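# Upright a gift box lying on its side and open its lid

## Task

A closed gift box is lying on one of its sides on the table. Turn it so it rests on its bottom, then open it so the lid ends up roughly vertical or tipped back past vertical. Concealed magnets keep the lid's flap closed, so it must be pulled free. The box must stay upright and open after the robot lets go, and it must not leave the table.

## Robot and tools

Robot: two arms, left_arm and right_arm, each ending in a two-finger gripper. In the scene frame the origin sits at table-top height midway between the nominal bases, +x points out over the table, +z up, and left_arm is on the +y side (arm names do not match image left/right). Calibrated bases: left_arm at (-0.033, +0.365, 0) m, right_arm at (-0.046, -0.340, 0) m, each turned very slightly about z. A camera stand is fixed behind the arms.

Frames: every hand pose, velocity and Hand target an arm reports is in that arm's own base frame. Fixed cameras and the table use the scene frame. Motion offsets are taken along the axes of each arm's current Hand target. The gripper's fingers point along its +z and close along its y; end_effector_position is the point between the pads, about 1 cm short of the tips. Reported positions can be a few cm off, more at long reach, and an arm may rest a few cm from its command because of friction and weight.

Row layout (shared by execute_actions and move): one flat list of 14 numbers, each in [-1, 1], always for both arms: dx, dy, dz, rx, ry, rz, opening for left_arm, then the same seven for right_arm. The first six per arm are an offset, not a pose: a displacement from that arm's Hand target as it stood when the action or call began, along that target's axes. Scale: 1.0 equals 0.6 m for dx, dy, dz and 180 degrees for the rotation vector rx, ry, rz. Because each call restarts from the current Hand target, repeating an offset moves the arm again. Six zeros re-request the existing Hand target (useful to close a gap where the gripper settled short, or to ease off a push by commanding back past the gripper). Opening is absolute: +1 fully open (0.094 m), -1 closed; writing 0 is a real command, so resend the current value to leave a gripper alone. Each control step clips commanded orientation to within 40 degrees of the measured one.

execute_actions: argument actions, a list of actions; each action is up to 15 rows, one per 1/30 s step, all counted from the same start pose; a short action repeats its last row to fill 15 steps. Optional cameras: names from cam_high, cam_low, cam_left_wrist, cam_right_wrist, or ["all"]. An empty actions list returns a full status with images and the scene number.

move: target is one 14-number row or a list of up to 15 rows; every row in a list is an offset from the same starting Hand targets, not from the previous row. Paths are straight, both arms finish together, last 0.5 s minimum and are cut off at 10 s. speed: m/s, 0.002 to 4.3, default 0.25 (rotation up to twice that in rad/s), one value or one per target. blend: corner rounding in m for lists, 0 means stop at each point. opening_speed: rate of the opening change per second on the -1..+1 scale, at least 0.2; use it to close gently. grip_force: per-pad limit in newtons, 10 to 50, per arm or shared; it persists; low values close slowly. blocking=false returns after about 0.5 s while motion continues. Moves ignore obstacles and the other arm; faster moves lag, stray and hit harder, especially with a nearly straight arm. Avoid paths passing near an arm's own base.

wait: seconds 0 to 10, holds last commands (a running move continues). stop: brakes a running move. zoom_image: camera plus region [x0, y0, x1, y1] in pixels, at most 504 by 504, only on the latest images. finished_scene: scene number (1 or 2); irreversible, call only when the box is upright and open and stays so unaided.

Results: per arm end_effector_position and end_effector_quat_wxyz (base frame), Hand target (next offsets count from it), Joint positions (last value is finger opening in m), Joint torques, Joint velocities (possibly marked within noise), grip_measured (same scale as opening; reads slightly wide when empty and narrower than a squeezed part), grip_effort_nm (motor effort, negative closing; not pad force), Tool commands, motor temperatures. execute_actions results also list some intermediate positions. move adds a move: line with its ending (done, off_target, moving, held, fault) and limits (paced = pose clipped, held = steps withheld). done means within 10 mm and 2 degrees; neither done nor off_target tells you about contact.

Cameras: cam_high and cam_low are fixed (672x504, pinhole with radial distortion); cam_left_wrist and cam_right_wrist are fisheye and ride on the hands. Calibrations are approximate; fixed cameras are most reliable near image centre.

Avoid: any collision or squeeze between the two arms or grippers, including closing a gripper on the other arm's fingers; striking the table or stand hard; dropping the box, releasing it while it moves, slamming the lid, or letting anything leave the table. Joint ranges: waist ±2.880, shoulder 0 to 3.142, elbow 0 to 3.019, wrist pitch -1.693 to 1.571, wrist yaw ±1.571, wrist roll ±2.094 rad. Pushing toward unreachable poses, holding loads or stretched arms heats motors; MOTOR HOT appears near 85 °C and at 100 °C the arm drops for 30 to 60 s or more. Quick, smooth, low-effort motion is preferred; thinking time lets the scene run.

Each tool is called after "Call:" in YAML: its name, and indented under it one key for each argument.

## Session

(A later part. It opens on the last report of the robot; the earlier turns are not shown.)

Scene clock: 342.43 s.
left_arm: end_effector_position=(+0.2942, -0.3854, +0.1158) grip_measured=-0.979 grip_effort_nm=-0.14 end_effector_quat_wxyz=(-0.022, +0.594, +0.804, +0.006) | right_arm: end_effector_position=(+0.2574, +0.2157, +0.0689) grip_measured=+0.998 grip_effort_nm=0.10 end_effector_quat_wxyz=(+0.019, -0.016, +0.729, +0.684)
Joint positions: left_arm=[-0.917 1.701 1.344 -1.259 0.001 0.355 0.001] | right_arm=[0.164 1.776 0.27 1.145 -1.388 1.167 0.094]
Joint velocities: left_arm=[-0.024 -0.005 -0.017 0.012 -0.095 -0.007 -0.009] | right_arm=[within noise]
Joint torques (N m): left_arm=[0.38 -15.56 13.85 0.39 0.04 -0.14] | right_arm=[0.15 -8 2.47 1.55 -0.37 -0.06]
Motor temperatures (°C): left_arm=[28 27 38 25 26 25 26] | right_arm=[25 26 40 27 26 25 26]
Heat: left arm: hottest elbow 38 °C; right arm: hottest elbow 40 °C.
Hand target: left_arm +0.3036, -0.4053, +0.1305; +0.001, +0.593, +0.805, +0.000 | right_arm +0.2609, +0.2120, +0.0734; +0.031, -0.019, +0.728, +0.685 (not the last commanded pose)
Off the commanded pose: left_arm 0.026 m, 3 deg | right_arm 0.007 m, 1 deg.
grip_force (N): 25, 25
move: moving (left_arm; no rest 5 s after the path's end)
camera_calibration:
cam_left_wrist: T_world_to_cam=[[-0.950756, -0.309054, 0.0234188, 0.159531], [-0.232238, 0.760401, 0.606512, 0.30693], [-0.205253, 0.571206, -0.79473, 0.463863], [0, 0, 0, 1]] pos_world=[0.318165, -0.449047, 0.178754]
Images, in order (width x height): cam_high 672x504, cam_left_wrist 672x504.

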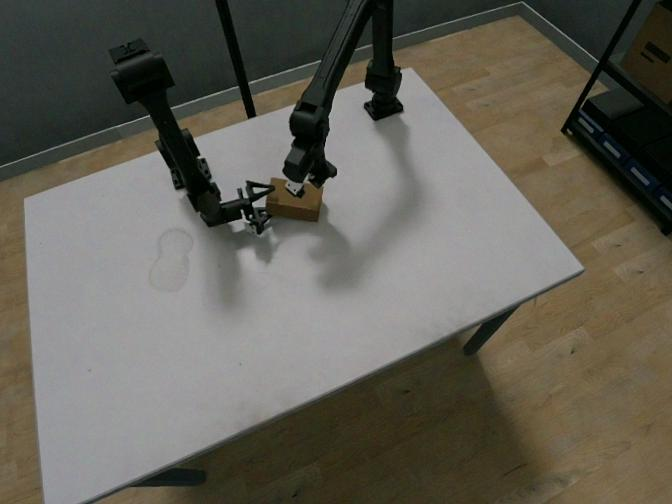

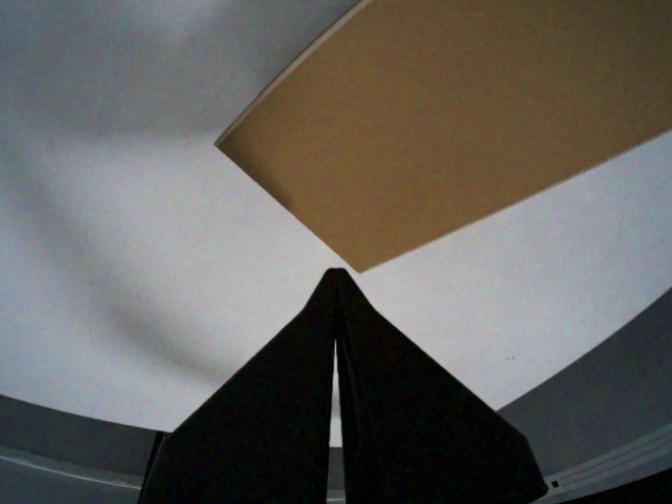

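Call:
move:
  target:
    - [-0.042,-0.035,0,0,0,0,-1,0,0,0,0,0,0,1]
    - [-0.042,-0.035,0.065,0,0,0,-1,0,0,0,0,0,0,1]
  speed: [0.15,0.05]
  cameras: ["cam_high","cam_left_wrist"]

Call:
zoom_image:
  camera: "cam_high"
  region: [250, 145, 350, 225]

Scene clock: 351.00 s.
left_arm: end_effector_position=(+0.2925, -0.4323, +0.0989) grip_measured=-0.987 grip_effort_nm=-0.56 end_effector_quat_wxyz=(+0.003, +0.595, +0.803, -0.002) | right_arm: end_effector_position=(+0.2574, +0.2157, +0.0689) grip_measured=+0.998 grip_effort_nm=0.10 end_effector_quat_wxyz=(+0.019, -0.016, +0.729, +0.684)
Joint positions: left_arm=[-0.975 1.775 1.398 -1.187 0.001 0.301 0.001] | right_arm=[0.164 1.776 0.27 1.145 -1.388 1.167 0.094]
Joint torques (N m): left_arm=[0.67 -16.32 9.47 0.72 0.02 -0.15] | right_arm=[0.26 -8.23 2.47 1.54 -0.37 -0.04]
Heat: left arm: hottest elbow 39 °C; right arm: hottest elbow 39 °C.
Hand target: left_arm +0.2910, -0.4356, +0.0914; +0.001, +0.593, +0.805, +0.000 | right_arm +0.2609, +0.2120, +0.0734; +0.031, -0.019, +0.728, +0.685
Off the commanded pose: left_arm 0.008 m, 0 deg | right_arm 0.007 m, 1 deg.
grip_force (N): 25, 25
move: done
camera_calibration:
cam_left_wrist: T_world_to_cam=[[-0.952282, -0.305155, 0.00626606, 0.14759], [-0.248111, 0.785899, 0.566395, 0.372166], [-0.177763, 0.537813, -0.82411, 0.457279], [0, 0, 0, 1]] pos_world=[0.314173, -0.493377, 0.165131]
Images, in order (width x height): cam_high 672x504, cam_left_wrist 672x504.

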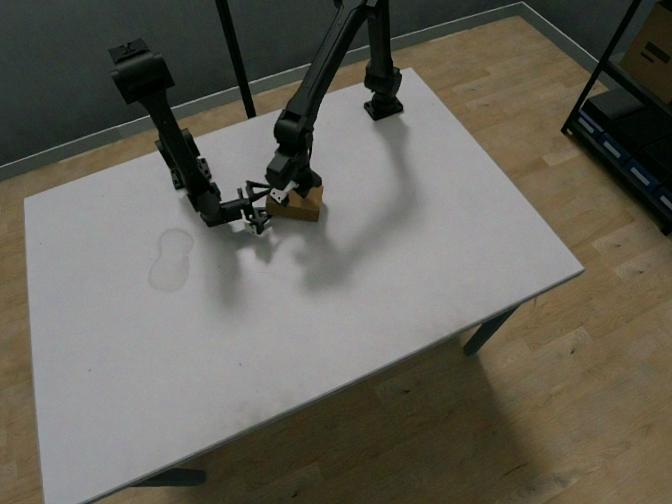

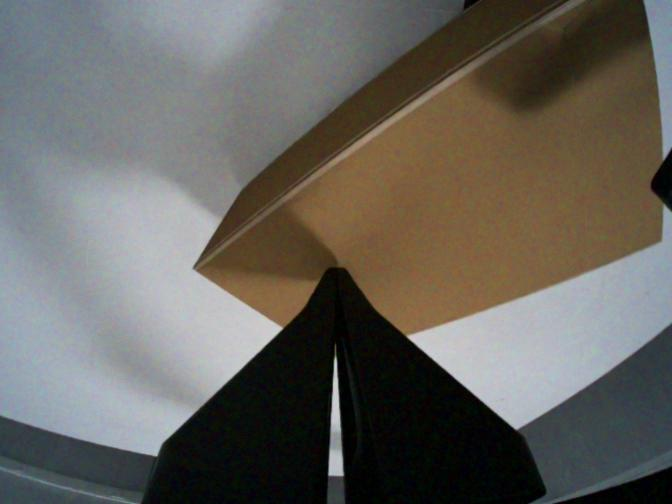

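Scaled by 5.040 from the camera's 672x504 image, which has a finer 960x720 frame.

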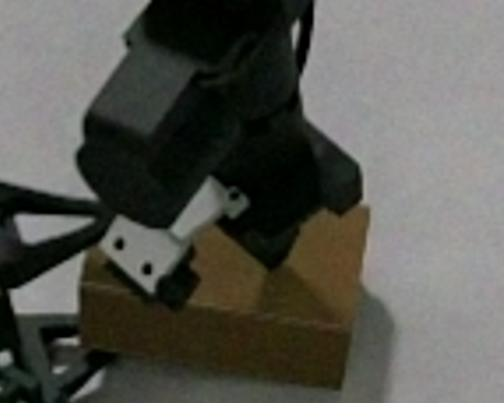

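Call:
move:
  target:
    - [0,0,0.028,0,0,0,-1,0,0,0,0,0,0,1]
    - [0,0,0.028,0,0,0,-1,0,0,-0.13,0,0,0,1]
  speed: [0.04,0.12]
  cameras: ["cam_high","cam_right_wrist"]

Call:
zoom_image:
  camera: "cam_high"
  region: [250, 145, 350, 225]

Scene clock: 355.97 s.
left_arm: end_effector_position=(+0.2947, -0.4358, +0.0864) grip_measured=-0.987 grip_effort_nm=-0.56 end_effector_quat_wxyz=(+0.010, +0.595, +0.803, -0.004) | right_arm: end_effector_position=(+0.2598, +0.1390, +0.0738) grip_measured=+0.998 grip_effort_nm=0.09 end_effector_quat_wxyz=(+0.060, +0.033, +0.705, +0.706)
Joint positions: left_arm=[-0.975 1.788 1.381 -1.141 0.001 0.301 0.001] | right_arm=[-0.139 1.765 0.225 1.065 -1.578 1.057 0.094]
Joint torques (N m): left_arm=[0.79 -15.91 8.94 0.57 0.02 -0.15] | right_arm=[0.15 -7.59 1.21 2.26 -0.44 -0.06]
Heat: left arm: hottest elbow 40 °C; right arm: hottest elbow 39 °C.
Hand target: left_arm +0.2911, -0.4355, +0.0746; +0.001, +0.593, +0.805, +0.000 | right_arm +0.2594, +0.1342, +0.0782; +0.031, -0.019, +0.728, +0.685
Off the commanded pose: left_arm 0.012 m, 1 deg | right_arm 0.006 m, 8 deg.
joint sent to its limit (right arm) — joint 5 (wrist yaw), lower limit. The joint targets are off in orientation, not in position.
grip_force (N): 25, 25
move: off_target (left_arm, right_arm)
camera_calibration:
cam_right_wrist: T_world_to_cam=[[0.0724422, -0.0470349, -0.996263, 0.0548254], [-0.868655, -0.493811, -0.0398499, 0.309008], [-0.490092, 0.868296, -0.0766299, 0.105107], [0, 0, 0, 1]] pos_world=[0.315962, 0.0639068, 0.0749888]
Images, in order (width x height): cam_high 672x504, cam_right_wrist 672x504.

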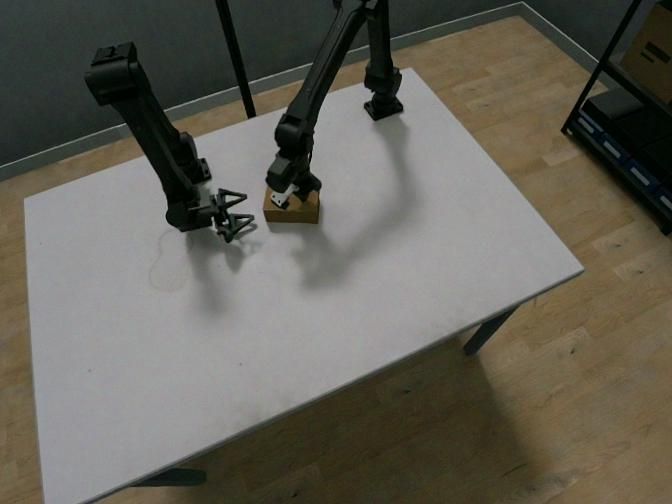

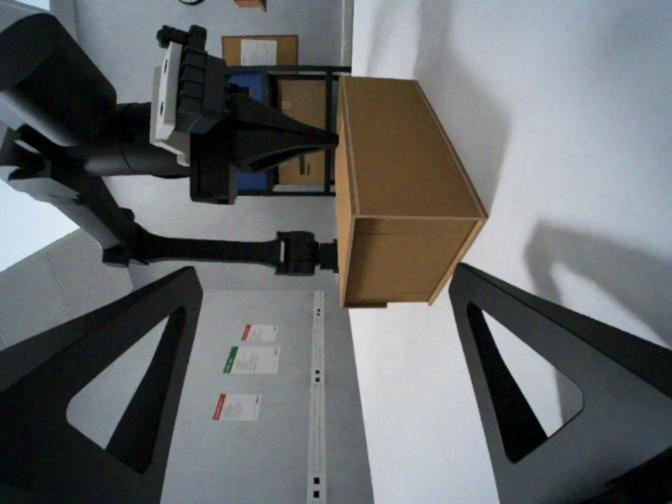

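Scaled by 5.040 from the camera's 672x504 image, which has a finer 960x720 frame.

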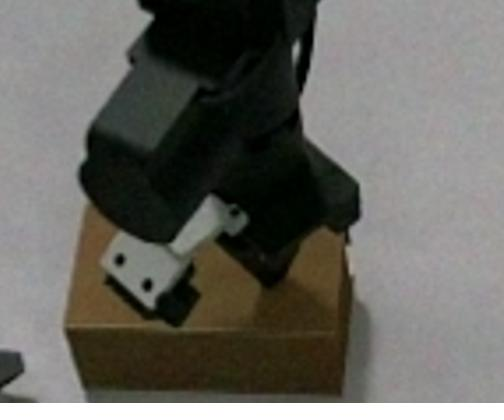

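Call:
move:
  target:
    - [0,0,-0.1,0,0,0,-1,0,0.12,-0.02,0,0,0,0.2]
    - [0.4,0,-0.3,0,0,0,-1,0.03,0.138,-0.016,0.297,0.133,-0.372,0.2]
  speed: 0.25
  blend: [0.02,0]
  cameras: ["cam_high","cam_right_wrist","cam_left_wrist"]

Scene clock: 385.47 s.
left_arm: end_effector_position=(+0.2200, -0.2123, +0.2548) grip_measured=-0.987 grip_effort_nm=-0.56 end_effector_quat_wxyz=(+0.004, +0.594, +0.804, -0.001) | right_arm: end_effector_position=(+0.2370, +0.1328, +0.1624) grip_measured=+0.202 grip_effort_nm=-0.10 end_effector_quat_wxyz=(+0.504, -0.411, +0.576, +0.495)
Joint positions: left_arm=[-0.766 1.13 1.132 -1.565 0.001 0.507 0.001] | right_arm=[-0.182 1.445 0.13 1.557 -1.578 0.399 0.056]
Joint torques (N m): left_arm=[2.37 -7.88 9.78 0.05 0.06 0.09] | right_arm=[0.09 -3.19 3.21 2.02 0.11 -0.01]
Heat: left arm: hottest elbow 40 °C; right arm: hottest elbow 37 °C.
Hand target: left_arm +0.2199, -0.2062, +0.2543; +0.001, +0.593, +0.805, +0.000 | right_arm +0.2357, +0.1300, +0.1600; +0.334, -0.495, +0.756, +0.266
Off the commanded pose: left_arm 0.006 m, 0 deg | right_arm 0.004 m, 56 deg; orientation clipped.
joint sent to its limit (right arm) — joint 4 (wrist pitch), upper limit; joint 5 (wrist yaw), lower limit. The joint targets are off in orientation, not in position.
grip_force (N): 25, 25
move: off_target (right_arm); limits=paced
camera_calibration:
cam_left_wrist: T_world_to_cam=[[-0.951366, -0.30804, 0.0037549, 0.144533], [-0.251985, 0.785139, 0.565739, 0.0937832], [-0.177218, 0.537278, -0.824576, 0.454451], [0, 0, 0, 1]] pos_world=[0.241673, -0.273278, 0.32113]
cam_right_wrist: T_world_to_cam=[[0.970048, -0.21266, -0.117402, -0.188962], [-0.221455, -0.575594, -0.787178, 0.268535], [0.0998255, 0.7896, -0.605448, 0.0625067], [0, 0, 0, 1]] pos_world=[0.236531, 0.065027, 0.227045]
Images, in order (width x height): cam_high 672x504, cam_left_wrist 672x504, cam_right_wrist 672x504.

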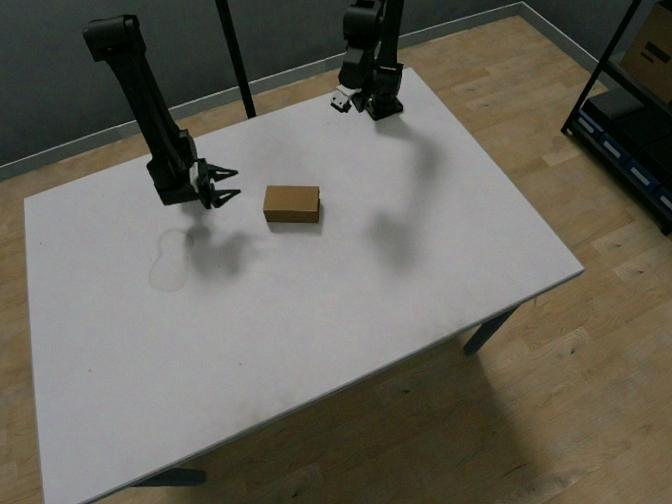

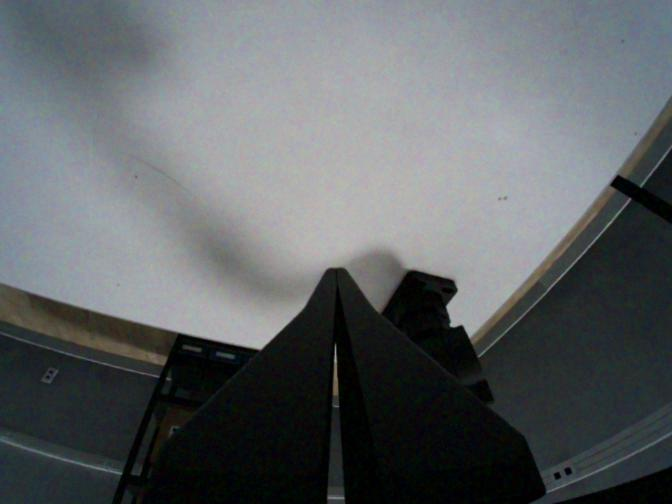

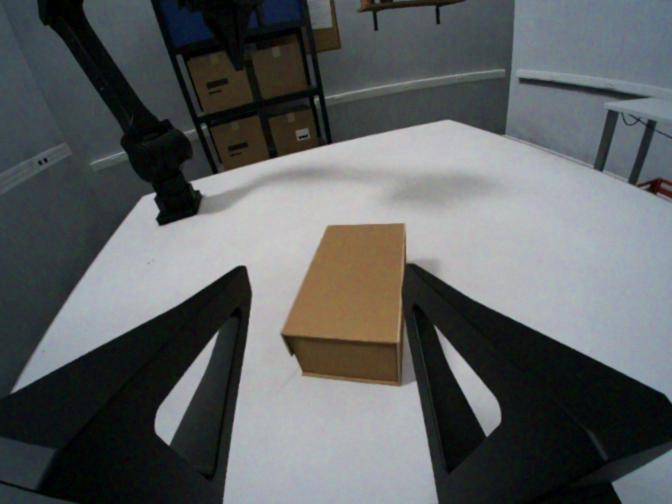

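Call:
move:
  target: [0,0,0,0,0,0,-1,-0.203,0.111,-0.055,0,0,0,0.2]

Scene clock: 403.30 s.
left_arm: end_effector_position=(+0.2200, -0.2123, +0.2548) grip_measured=-0.987 grip_effort_nm=-0.56 end_effector_quat_wxyz=(+0.004, +0.594, +0.804, -0.001) | right_arm: end_effector_position=(+0.1942, +0.1945, +0.2591) grip_measured=+0.202 grip_effort_nm=-0.09 end_effector_quat_wxyz=(+0.399, -0.431, +0.554, +0.590)
Joint positions: left_arm=[-0.766 1.13 1.132 -1.565 0.001 0.507 0.001] | right_arm=[0.104 0.901 0.223 1.046 -1.531 0.682 0.056]
Joint torques (N m): left_arm=[2.37 -7.82 9.78 0.03 0.05 0.09] | right_arm=[2.37 -2.02 13.27 0.92 0.38 0]
Heat: left arm: hottest elbow 39 °C; right arm: hottest elbow 37 °C.
Hand target: left_arm +0.2199, -0.2062, +0.2543; +0.001, +0.593, +0.805, +0.000 | right_arm +0.2008, +0.1998, +0.2794; +0.344, -0.492, +0.738, +0.307
Off the commanded pose: left_arm 0.006 m, 0 deg | right_arm 0.022 m, 45 deg; orientation clipped.
grip_force (N): 25, 25
move: off_target (right_arm); limits=paced

Call:
move:
  target: [0,0,0,0,0,0,-1,0,0,0,-0.12,0.02,0,0.2]

Scene clock: 406.83 s.
left_arm: end_effector_position=(+0.2200, -0.2123, +0.2548) grip_measured=-0.987 grip_effort_nm=-0.56 end_effector_quat_wxyz=(+0.004, +0.594, +0.804, -0.001) | right_arm: end_effector_position=(+0.1903, +0.1948, +0.2607) grip_measured=+0.202 grip_effort_nm=-0.10 end_effector_quat_wxyz=(+0.356, -0.423, +0.568, +0.610)
Joint positions: left_arm=[-0.766 1.13 1.132 -1.565 0.001 0.507 0.001] | right_arm=[0.106 0.902 0.24 1.025 -1.578 0.766 0.056]
Joint torques (N m): left_arm=[2.37 -7.88 9.8 0.06 0.05 0.09] | right_arm=[2.26 -0.67 14.05 1.24 0.17 0.18]
Heat: left arm: hottest elbow 39 °C; right arm: hottest elbow 38 °C.
Hand target: left_arm +0.2199, -0.2062, +0.2543; +0.001, +0.593, +0.805, +0.000 | right_arm +0.2008, +0.1998, +0.2794; +0.223, -0.557, +0.678, +0.425
Off the commanded pose: left_arm 0.006 m, 0 deg | right_arm 0.022 m, 33 deg.
joint sent to its limit (right arm) — joint 5 (wrist yaw), lower limit. The joint targets are off in orientation, not in position.
grip_force (N): 25, 25
move: off_target (right_arm)

Call:
move:
  target: [0,0,0,0,0,0,-1,0,0,0,0.310,-0.004,0.133,0.2]

Scene clock: 420.10 s.
left_arm: end_effector_position=(+0.2200, -0.2123, +0.2548) grip_measured=-0.987 grip_effort_nm=-0.56 end_effector_quat_wxyz=(+0.004, +0.594, +0.804, -0.001) | right_arm: end_effector_position=(+0.1980, +0.1890, +0.2458) grip_measured=+0.202 grip_effort_nm=-0.10 end_effector_quat_wxyz=(+0.354, -0.244, +0.899, +0.082)
Joint positions: left_arm=[-0.766 1.13 1.132 -1.565 0.001 0.507 0.001] | right_arm=[0.959 0.559 0.67 -0.994 0.31 0.318 0.056]
Joint torques (N m): left_arm=[2.37 -7.88 9.8 0.05 0.05 0.09] | right_arm=[2.43 0.85 17.52 1.25 0.32 0.23]
Heat: left arm: hottest elbow 39 °C; right arm: hottest elbow 41 °C.
Hand target: left_arm +0.2199, -0.2062, +0.2543; +0.001, +0.593, +0.805, +0.000 | right_arm +0.2007, +0.1998, +0.2794; +0.371, -0.239, +0.892, +0.099
Off the commanded pose: left_arm 0.006 m, 0 deg | right_arm 0.035 m, 3 deg.
grip_force (N): 25, 25
move: off_target (right_arm)

Call:
move:
  target: [0,0,0,0,0,0,-1,0.114,-0.12,0.122,-0.137,0,-0.137,0.2]
  cameras: ["cam_right_wrist"]

Scene clock: 426.83 s.
left_arm: end_effector_position=(+0.2200, -0.2123, +0.2548) grip_measured=-0.987 grip_effort_nm=-0.56 end_effector_quat_wxyz=(+0.004, +0.594, +0.804, -0.001) | right_arm: end_effector_position=(+0.2377, +0.1426, +0.1800) grip_measured=+0.202 grip_effort_nm=-0.10 end_effector_quat_wxyz=(+0.328, -0.499, +0.776, +0.205)
Joint positions: left_arm=[-0.766 1.13 1.132 -1.565 0.001 0.507 0.001] | right_arm=[0.165 0.689 0.537 -0.895 -0.627 -0.804 0.056]
Joint torques (N m): left_arm=[2.43 -7.88 9.8 0.05 0.05 0.09] | right_arm=[0.03 0.09 11.7 0.9 -0.51 -0.04]
Heat: left arm: hottest elbow 39 °C; right arm: hottest elbow 43 °C.
Hand target: left_arm +0.2199, -0.2062, +0.2543; +0.001, +0.593, +0.805, +0.000 | right_arm +0.2399, +0.1393, +0.1792; +0.324, -0.496, +0.779, +0.205
Off the commanded pose: left_arm 0.006 m, 0 deg | right_arm 0.004 m, 1 deg.
grip_force (N): 25, 25
move: done
camera_calibration:
cam_right_wrist: T_world_to_cam=[[0.905757, -0.418862, 0.0644949, -0.173541], [-0.406751, -0.901925, -0.145203, 0.263153], [0.11899, 0.105285, -0.987298, 0.227136], [0, 0, 0, 1]] pos_world=[0.237196, 0.14074, 0.273654]
Images, in order (width x height): cam_right_wrist 672x504.

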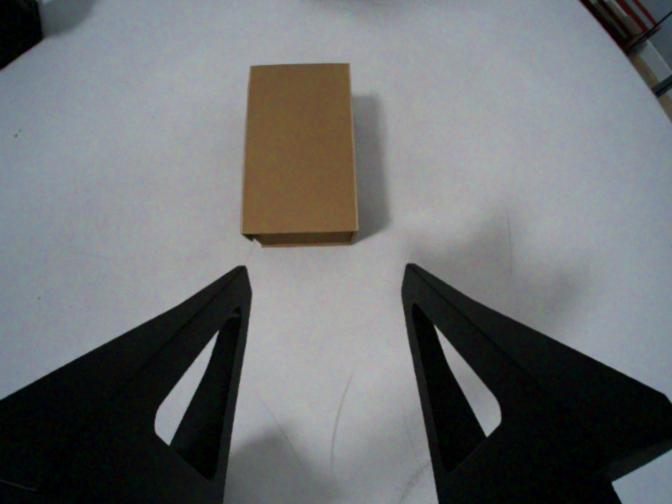

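Call:
move:
  target:
    - [0,0,0,0,0,0,-1,0.139,0.036,0.148,0,0,0,0.2]
    - [0,0,0,0,0,0,-1,-0.097,0.036,0.384,0,0,0,0.2]
  speed: [0.2,0.08]
  cameras: ["cam_high","cam_right_wrist","cam_left_wrist"]

Scene clock: 438.37 s.
left_arm: end_effector_position=(+0.2200, -0.2123, +0.2548) grip_measured=-0.987 grip_effort_nm=-0.56 end_effector_quat_wxyz=(+0.004, +0.594, +0.804, -0.001) | right_arm: end_effector_position=(+0.2900, +0.3106, +0.0420) grip_measured=+0.202 grip_effort_nm=-0.09 end_effector_quat_wxyz=(+0.302, -0.496, +0.789, +0.199)
Joint positions: left_arm=[-0.766 1.13 1.132 -1.565 0.001 0.507 0.001] | right_arm=[0.703 1.382 0.529 -0.028 -0.292 -0.313 0.056]
Joint torques (N m): left_arm=[2.32 -7.88 9.81 0.05 0.05 0.09] | right_arm=[2.14 -5.01 12.71 2.5 -0.06 0.27]
Heat: left arm: hottest elbow 39 °C; right arm: hottest elbow 44 °C.
Hand target: left_arm +0.2199, -0.2062, +0.2543; +0.001, +0.593, +0.805, +0.000 | right_arm +0.3072, +0.3333, +0.0579; +0.324, -0.496, +0.779, +0.205
Off the commanded pose: left_arm 0.006 m, 0 deg | right_arm 0.033 m, 3 deg.
grip_force (N): 25, 25
move: off_target (right_arm)
camera_calibration:
cam_left_wrist: T_world_to_cam=[[-0.951366, -0.30804, 0.0037549, 0.144533], [-0.251985, 0.785139, 0.565739, 0.0937832], [-0.177218, 0.537278, -0.824576, 0.454451], [0, 0, 0, 1]] pos_world=[0.241673, -0.273278, 0.32113]
cam_right_wrist: T_world_to_cam=[[0.903245, -0.427148, 0.0411501, -0.137291], [-0.42229, -0.901808, -0.0917255, 0.418132], [0.0762899, 0.0654733, -0.994934, 0.0921682], [0, 0, 0, 1]] pos_world=[0.293549, 0.312396, 0.135704]
Images, in order (width x height): cam_high 672x504, cam_left_wrist 672x504, cam_right_wrist 672x504.

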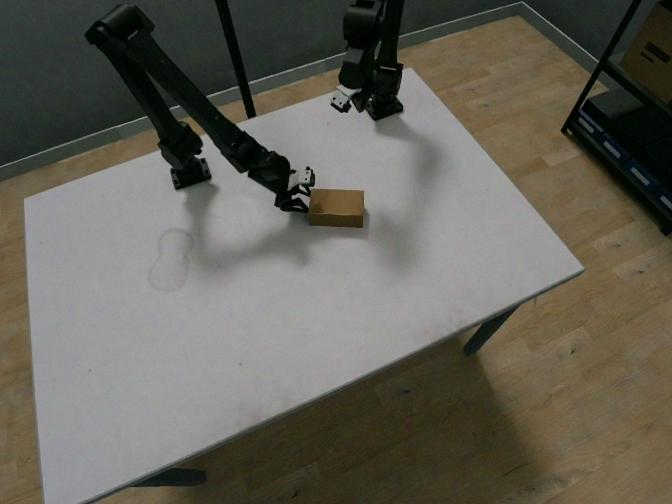

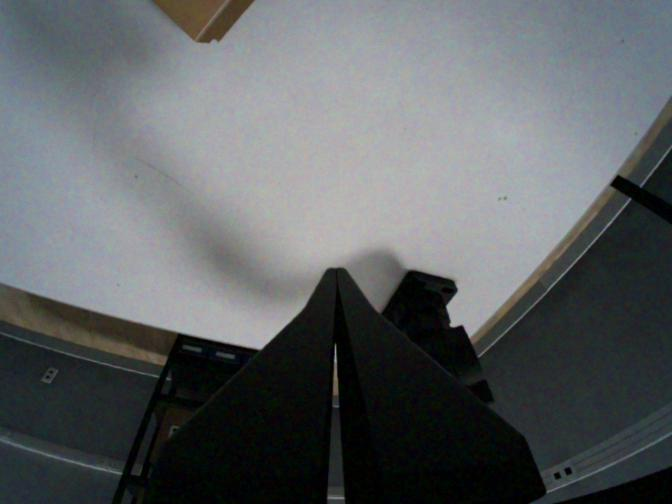

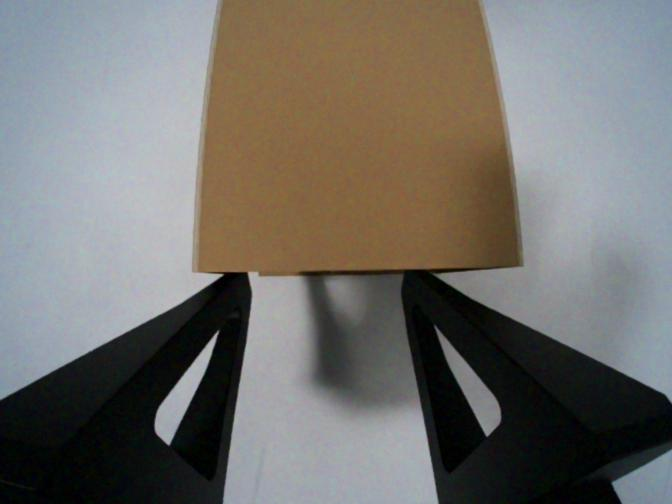

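Call:
move:
  target:
    - [0,0,0,0,0,0,-1,0.012,0,-0.13,0,0,0,0.17]
    - [-0.135,-0.019,0.223,-0.166,-0.41,-0.205,-1,0.089,0.086,-0.129,-0.109,-0.109,0.491,0.168]
  speed: [0.15,0.25]
  blend: [0.01,0]
  cameras: ["cam_high","cam_right_wrist","cam_left_wrist"]

Call:
zoom_image:
  camera: "cam_high"
  region: [280, 145, 380, 225]

Scene clock: 464.00 s.
left_arm: end_effector_position=(+0.2373, -0.2857, +0.1230) grip_measured=-0.987 grip_effort_nm=-0.56 end_effector_quat_wxyz=(+0.609, +0.185, +0.755, -0.156) | right_arm: end_effector_position=(+0.2275, +0.2702, +0.0789) grip_measured=+0.170 grip_effort_nm=-0.10 end_effector_quat_wxyz=(+0.133, +0.178, +0.798, +0.561)
Joint positions: left_arm=[-1.167 1.238 0.186 0.785 -0.659 -0.176 0.001] | right_arm=[0.669 1.257 0.119 0.761 -0.422 1.396 0.055]
Joint torques (N m): left_arm=[0.09 -4.07 6.37 2.62 -0.16 0.09] | right_arm=[2.14 -2.43 5.42 3.02 0.02 0.16]
Motor temperatures (°C): left_arm=[28 27 39 25 26 25 26] | right_arm=[25 26 47 28 26 25 26]
Heat: left arm: hottest elbow 39 °C; right arm: hottest elbow 47 °C.
Hand target: left_arm +0.2331, -0.2871, +0.1206; +0.610, +0.193, +0.753, -0.156 | right_arm +0.2212, +0.2715, +0.0746; +0.125, +0.177, +0.799, +0.561
Off the commanded pose: left_arm 0.005 m, 1 deg | right_arm 0.008 m, 1 deg.
grip_force (N): 25, 25
move: done
camera_calibration:
cam_left_wrist: T_world_to_cam=[[-0.472706, -0.880843, 0.025784, -0.141074], [-0.652024, 0.329928, -0.682651, 0.348761], [0.592801, -0.339505, -0.73029, -0.0565371], [0, 0, 0, 1]] pos_world=[0.194229, -0.258525, 0.200431]
cam_right_wrist: T_world_to_cam=[[-0.115648, -0.359198, -0.926068, 0.190096], [-0.967713, -0.169467, 0.18658, 0.262978], [-0.223957, 0.917746, -0.328002, -0.0784144], [0, 0, 0, 1]] pos_world=[0.25891, 0.184812, 0.101255]
Images, in order (width x height): cam_high 672x504, cam_left_wrist 672x504, cam_right_wrist 672x504.

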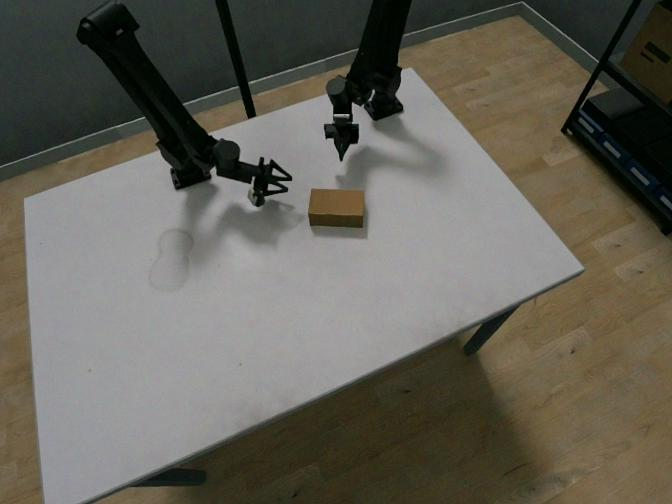

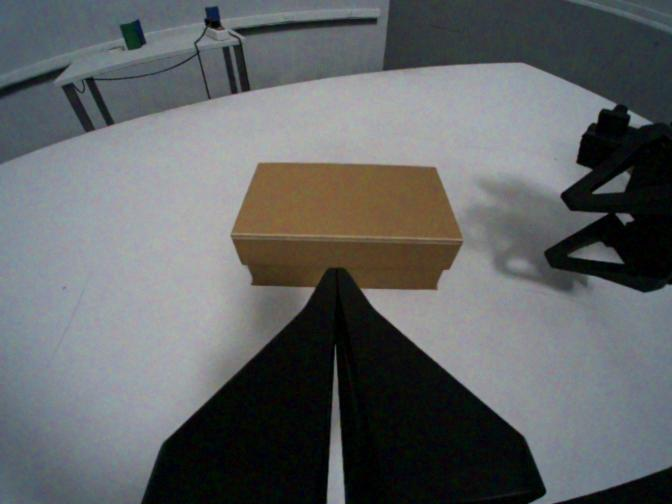

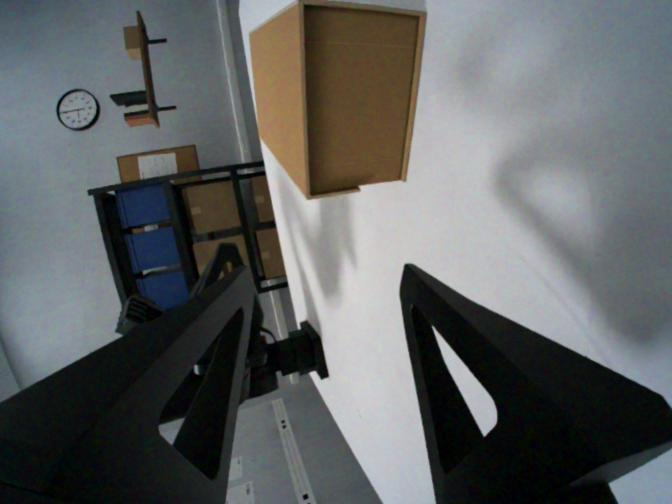

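Scaled by 5.040 from the camera's 672x504 image, which has a finer 960x720 frame.

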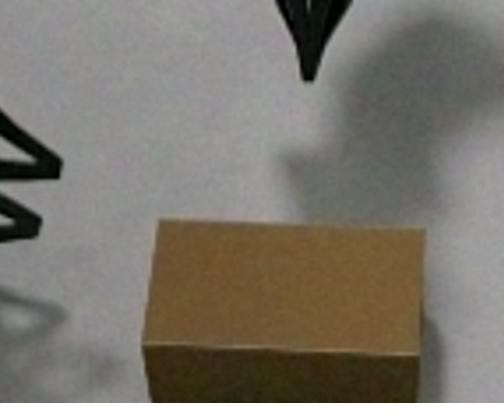

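Call:
move:
  target:
    - [0.112,0,0.02,0,0,0,-1,0.047,-0.039,0.0675,0,0,0,0.168]
    - [0.112,0,0.10,0,0,0,-1,0.047,0.005,0.19,0,0,0,0.168]
  speed: 0.15
  blend: [0.01,0]
  cameras: ["cam_right_wrist","cam_left_wrist"]

Call:
zoom_image:
  camera: "cam_right_wrist"
  region: [190, 130, 490, 340]

Call:
zoom_image:
  camera: "cam_left_wrist"
  region: [190, 150, 490, 330]

Scene clock: 478.20 s.
left_arm: end_effector_position=(+0.2657, -0.3060, +0.0405) grip_measured=-0.987 grip_effort_nm=-0.56 end_effector_quat_wxyz=(+0.603, +0.197, +0.757, -0.157) | right_arm: end_effector_position=(+0.2403, +0.3699, +0.0405) grip_measured=+0.169 grip_effort_nm=-0.06 end_effector_quat_wxyz=(+0.132, +0.178, +0.799, +0.560)
Joint positions: left_arm=[-1.084 1.819 0.249 1.304 -0.558 -0.143 0.001] | right_arm=[0.923 1.684 0.318 1.014 -0.186 1.491 0.055]
Joint torques (N m): left_arm=[2.37 -8.18 3.38 2.77 0.05 0.08] | right_arm=[2.26 -6.3 6.49 1.77 0.1 0.14]
Heat: left arm: hottest elbow 38 °C; right arm: hottest elbow 44 °C.
Hand target: left_arm +0.2725, -0.3085, +0.0424; +0.610, +0.193, +0.753, -0.156 | right_arm +0.2415, +0.3814, +0.0386; +0.126, +0.177, +0.799, +0.561
Off the commanded pose: left_arm 0.007 m, 1 deg | right_arm 0.012 m, 1 deg.
grip_force (N): 25, 25
move: off_target (right_arm)
camera_calibration:
cam_left_wrist: T_world_to_cam=[[-0.490686, -0.871196, 0.0156565, -0.13517], [-0.650466, 0.35429, -0.671842, 0.324272], [0.579759, -0.339848, -0.740529, -0.13676], [0, 0, 0, 1]] pos_world=[0.22389, -0.279124, 0.118701]
cam_right_wrist: T_world_to_cam=[[-0.117489, -0.361102, -0.925096, 0.192851], [-0.967094, -0.17008, 0.189212, 0.299371], [-0.225665, 0.916885, -0.329237, -0.178922], [0, 0, 0, 1]] pos_world=[0.271802, 0.284607, 0.0628527]
Images, in order (width x height): cam_left_wrist 672x504, cam_right_wrist 672x504.

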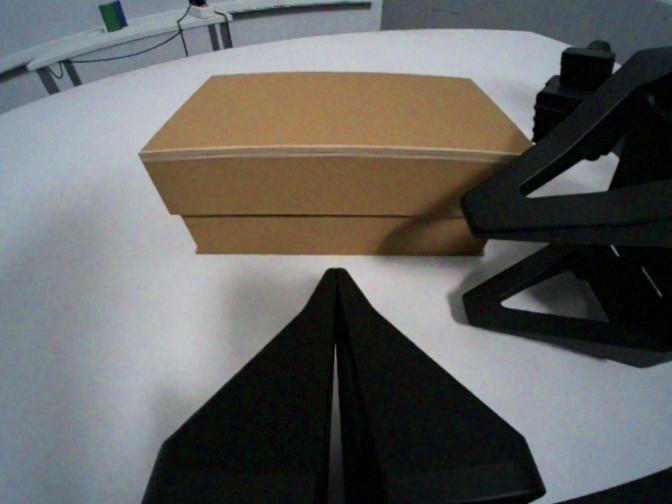

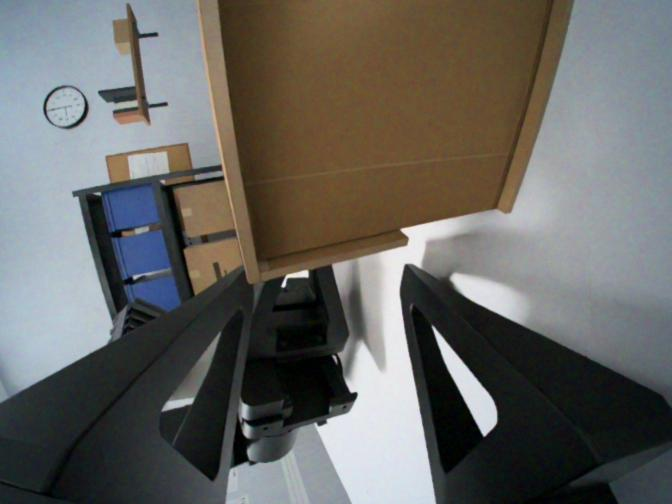

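Scaled by 1.680 from the camera's 672x504 image, which has a finer 960x720 frame.

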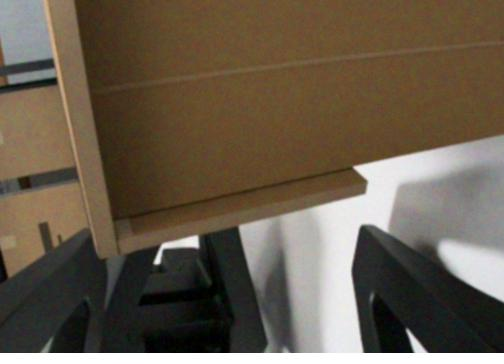

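Scaled by 1.680 from the camera's 672x504 image, which has a finer 960x720 frame.

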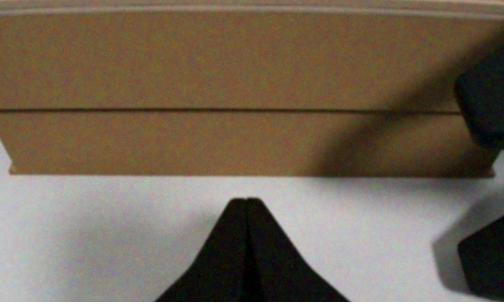

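Call:
move:
  target:
    - [-0.014,0,0.05,0,0,0,-1,-0.035,0,0,0,0,0,0.168]
  speed: 0.06
  cameras: ["cam_right_wrist","cam_left_wrist"]

Call:
zoom_image:
  camera: "cam_right_wrist"
  region: [190, 130, 490, 340]

Call:
zoom_image:
  camera: "cam_left_wrist"
  region: [190, 150, 490, 330]

Scene clock: 489.43 s.
left_arm: end_effector_position=(+0.2923, -0.3211, +0.0460) grip_measured=-0.987 grip_effort_nm=-0.56 end_effector_quat_wxyz=(+0.608, +0.193, +0.753, -0.162) | right_arm: end_effector_position=(+0.2487, +0.3670, +0.0399) grip_measured=+0.169 grip_effort_nm=-0.06 end_effector_quat_wxyz=(+0.120, +0.177, +0.800, +0.561)
Joint positions: left_arm=[-1.025 1.819 0.314 1.266 -0.501 -0.127 0.001] | right_arm=[0.88 1.687 0.329 0.999 -0.247 1.487 0.055]
Joint torques (N m): left_arm=[2.37 -9.11 4.33 1.77 0.06 0.11] | right_arm=[-0.03 -6.12 6.79 1.77 -0.11 -0.08]
Heat: left arm: hottest elbow 37 °C; right arm: hottest elbow 43 °C.
Hand target: left_arm +0.2997, -0.3235, +0.0445; +0.610, +0.193, +0.753, -0.156 | right_arm +0.2606, +0.3725, +0.0387; +0.125, +0.177, +0.799, +0.561
Off the commanded pose: left_arm 0.008 m, 1 deg | right_arm 0.013 m, 1 deg.
grip_force (N): 25, 25
move: off_target (right_arm)
camera_calibration:
cam_left_wrist: T_world_to_cam=[[-0.490783, -0.870903, 0.025697, -0.13577], [-0.644307, 0.342919, -0.683575, 0.345741], [0.586516, -0.352044, -0.729428, -0.159569], [0, 0, 0, 1]] pos_world=[0.24972, -0.292978, 0.123434]
cam_right_wrist: T_world_to_cam=[[-0.128036, -0.357573, -0.925067, 0.19364], [-0.960801, -0.186548, 0.205089, 0.311004], [-0.245904, 0.915064, -0.319671, -0.16911], [0, 0, 0, 1]] pos_world=[0.282021, 0.282004, 0.0612863]
Images, in order (width x height): cam_left_wrist 672x504, cam_right_wrist 672x504.

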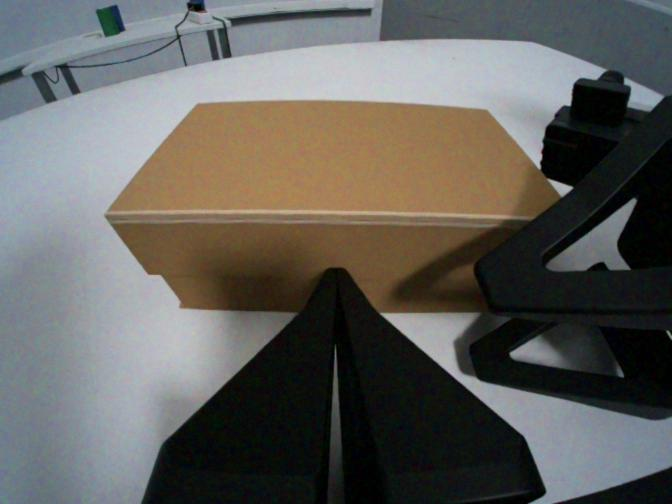

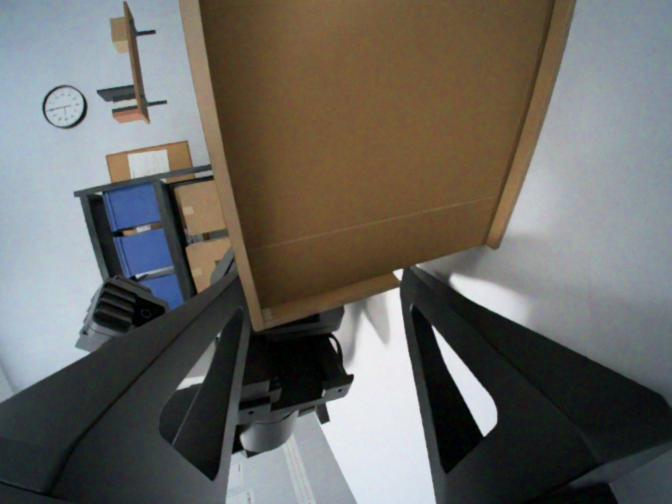

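Scaled by 1.680 from the camera's 672x504 image, which has a finer 960x720 frame.

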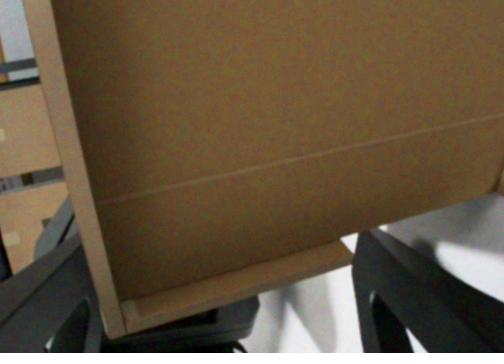

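Scaled by 1.680 from the camera's 672x504 image, which has a finer 960x720 frame.

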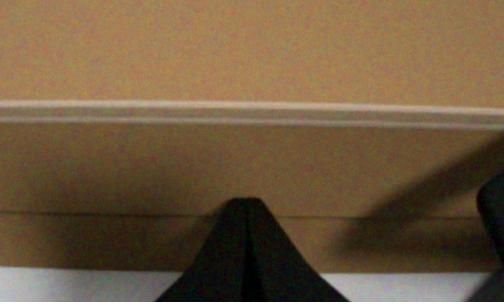

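Call:
move:
  target:
    - [0.016,0,0.0,0,0,0,-1,0,0,0,0,0,0,0.168]
    - [0.013,0,0.037,0,0,0,-1,0,0,0,0,0,0,0.168]
  speed: 0.05
  cameras: ["cam_left_wrist"]

Call:
zoom_image:
  camera: "cam_left_wrist"
  region: [190, 180, 540, 400]

Scene clock: 496.37 s.
left_arm: end_effector_position=(+0.3094, -0.3310, +0.0347) grip_measured=-0.987 grip_effort_nm=-0.56 end_effector_quat_wxyz=(+0.608, +0.193, +0.753, -0.163) | right_arm: end_effector_position=(+0.2487, +0.3670, +0.0399) grip_measured=+0.169 grip_effort_nm=-0.06 end_effector_quat_wxyz=(+0.120, +0.176, +0.800, +0.561)
Joint positions: left_arm=[-0.993 1.886 0.366 1.285 -0.47 -0.118 0.001] | right_arm=[0.88 1.687 0.329 0.999 -0.247 1.486 0.055]
Joint torques (N m): left_arm=[2.37 -9.88 4.27 1.68 0.08 0.11] | right_arm=[0.15 -6.3 6.87 1.74 -0.12 -0.08]
Motor temperatures (°C): left_arm=[28 27 36 25 26 25 27] | right_arm=[25 26 42 28 26 25 26]
Heat: left arm: hottest elbow 36 °C; right arm: hottest elbow 42 °C.
Hand target: left_arm +0.3173, -0.3331, +0.0322; +0.610, +0.193, +0.753, -0.156 | right_arm +0.2606, +0.3725, +0.0387; +0.126, +0.177, +0.799, +0.561
Off the commanded pose: left_arm 0.009 m, 1 deg | right_arm 0.013 m, 1 deg.
grip_force (N): 25, 25
move: off_target (right_arm)
camera_calibration:
cam_left_wrist: T_world_to_cam=[[-0.490912, -0.870818, 0.0260938, -0.135692], [-0.644088, 0.342602, -0.68394, 0.352249], [0.586648, -0.352561, -0.729071, -0.181632], [0, 0, 0, 1]] pos_world=[0.26682, -0.302881, 0.112035]
Images, in order (width x height): cam_left_wrist 672x504.

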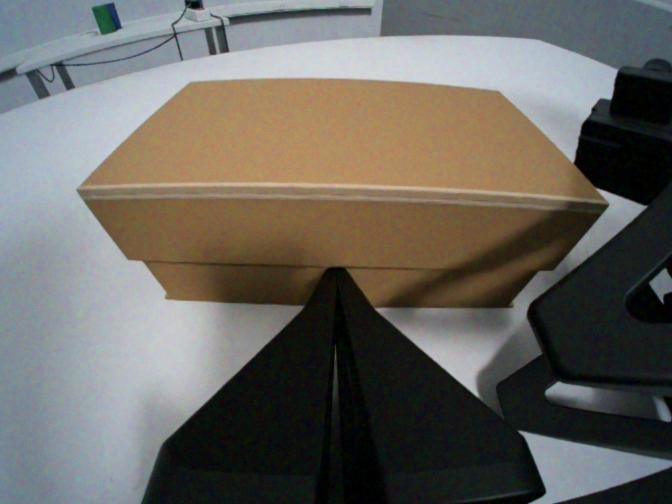

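Scaled by 1.440 from the camera's 672x504 image, which has a finer 960x720 frame.

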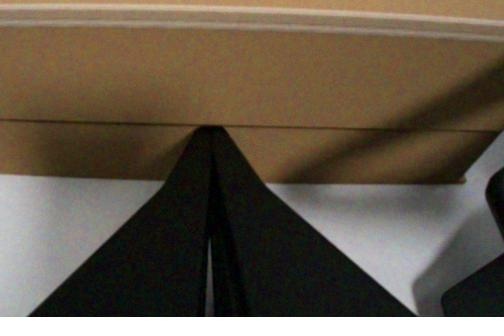

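Call:
move:
  target:
    - [0,0,0.0,0,0,0,-1,-0.03,0,0,0,0,0,0.168]
  speed: 0.05
  cameras: ["cam_left_wrist","cam_right_wrist"]

Call:
zoom_image:
  camera: "cam_right_wrist"
  region: [190, 180, 490, 390]

Scene clock: 515.63 s.
left_arm: end_effector_position=(+0.3095, -0.3309, +0.0347) grip_measured=-0.987 grip_effort_nm=-0.56 end_effector_quat_wxyz=(+0.608, +0.193, +0.753, -0.162) | right_arm: end_effector_position=(+0.2644, +0.3599, +0.0399) grip_measured=+0.169 grip_effort_nm=-0.06 end_effector_quat_wxyz=(+0.119, +0.177, +0.800, +0.561)
Joint positions: left_arm=[-0.993 1.886 0.366 1.285 -0.47 -0.118 0.001] | right_arm=[0.822 1.691 0.343 0.982 -0.302 1.465 0.055]
Joint torques (N m): left_arm=[2.37 -9.82 4.27 1.69 0.08 0.09] | right_arm=[0.26 -6.12 6.97 1.72 -0.13 -0.1]
Heat: left arm: hottest elbow 35 °C; right arm: hottest elbow 40 °C.
Hand target: left_arm +0.3174, -0.3330, +0.0322; +0.610, +0.193, +0.753, -0.156 | right_arm +0.2769, +0.3649, +0.0387; +0.126, +0.177, +0.799, +0.561
Off the commanded pose: left_arm 0.009 m, 1 deg | right_arm 0.014 m, 1 deg.
grip_force (N): 25, 25
move: off_target (right_arm)
camera_calibration:
cam_left_wrist: T_world_to_cam=[[-0.490626, -0.870991, 0.0257273, -0.135641], [-0.644052, 0.342588, -0.683982, 0.35227], [0.586928, -0.352149, -0.729046, -0.181608], [0, 0, 0, 1]] pos_world=[0.266921, -0.302779, 0.112036]
cam_right_wrist: T_world_to_cam=[[-0.128052, -0.35787, -0.924949, 0.193133], [-0.960695, -0.186863, 0.2053, 0.324844], [-0.24631, 0.914883, -0.319876, -0.158692], [0, 0, 0, 1]] pos_world=[0.29772, 0.275003, 0.0611858]
Images, in order (width x height): cam_left_wrist 672x504, cam_right_wrist 672x504.

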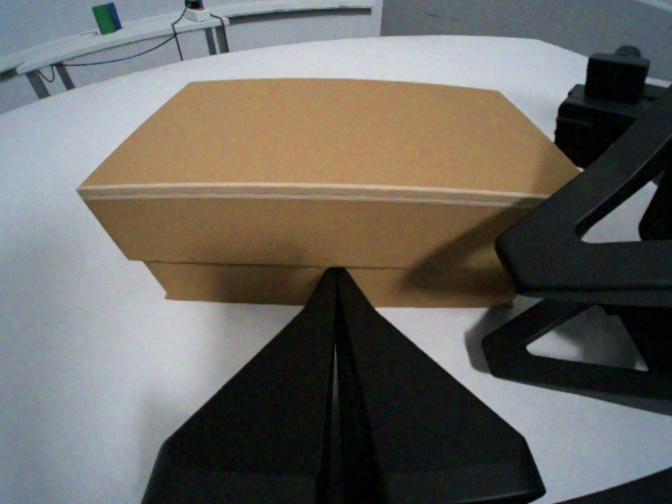

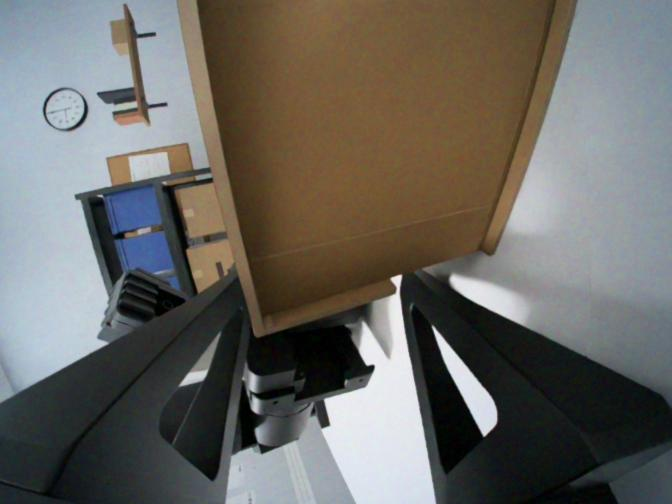

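Scaled by 1.680 from the camera's 672x504 image, which has a finer 960x720 frame.

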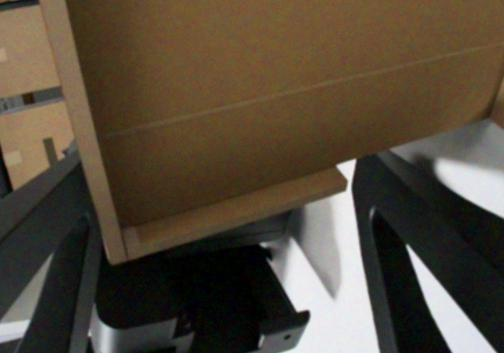

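Call:
move:
  target:
    - [0,0,0.0,0,0,0,-1,-0.03,0,0.01,0,0,0,0.168]
  speed: 0.05
  cameras: ["cam_left_wrist","cam_right_wrist"]

Call:
zoom_image:
  camera: "cam_right_wrist"
  region: [190, 180, 490, 390]

Scene clock: 526.37 s.
left_arm: end_effector_position=(+0.3095, -0.3309, +0.0347) grip_measured=-0.987 grip_effort_nm=-0.56 end_effector_quat_wxyz=(+0.608, +0.193, +0.753, -0.162) | right_arm: end_effector_position=(+0.2815, +0.3578, +0.0376) grip_measured=+0.169 grip_effort_nm=-0.06 end_effector_quat_wxyz=(+0.118, +0.176, +0.800, +0.561)
Joint positions: left_arm=[-0.993 1.886 0.366 1.285 -0.47 -0.118 0.001] | right_arm=[0.775 1.711 0.373 0.965 -0.348 1.447 0.055]
Joint torques (N m): left_arm=[2.37 -9.82 4.26 1.69 0.07 0.09] | right_arm=[0.09 -6.53 7.28 1.77 -0.13 -0.09]
Heat: left arm: hottest elbow 35 °C; right arm: hottest elbow 41 °C.
Hand target: left_arm +0.3174, -0.3330, +0.0322; +0.610, +0.193, +0.753, -0.156 | right_arm +0.2956, +0.3624, +0.0367; +0.126, +0.177, +0.799, +0.561
Off the commanded pose: left_arm 0.009 m, 1 deg | right_arm 0.015 m, 1 deg.
grip_force (N): 25, 25
move: off_target (right_arm)
camera_calibration:
cam_left_wrist: T_world_to_cam=[[-0.490929, -0.870818, 0.0257788, -0.135564], [-0.643978, 0.3428, -0.683945, 0.352246], [0.586755, -0.35237, -0.729078, -0.181566], [0, 0, 0, 1]] pos_world=[0.266821, -0.30278, 0.112036]
cam_right_wrist: T_world_to_cam=[[-0.129295, -0.358778, -0.924425, 0.193155], [-0.960017, -0.188141, 0.207292, 0.341437], [-0.248294, 0.914266, -0.320107, -0.15243], [0, 0, 0, 1]] pos_world=[0.314912, 0.2729, 0.0589859]
Images, in order (width x height): cam_left_wrist 672x504, cam_right_wrist 672x504.

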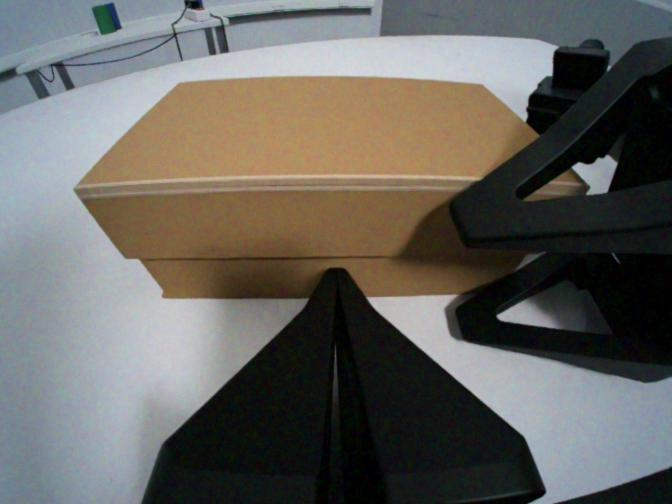

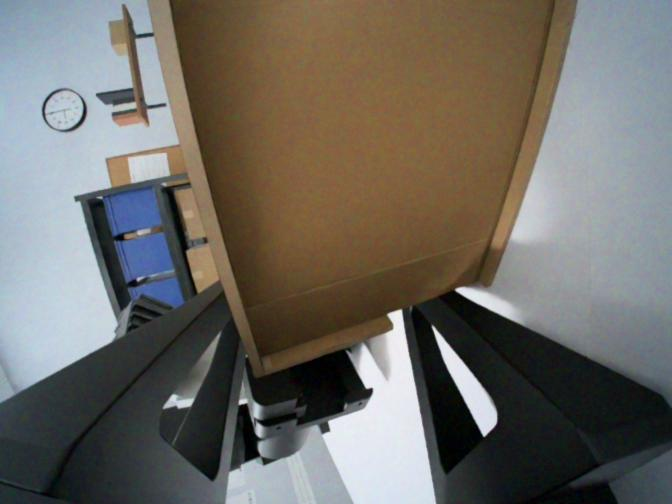

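Scaled by 1.680 from the camera's 672x504 image, which has a finer 960x720 frame.

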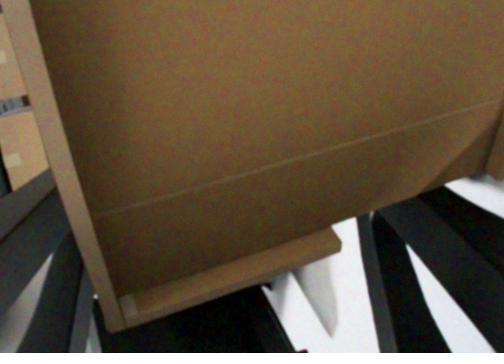

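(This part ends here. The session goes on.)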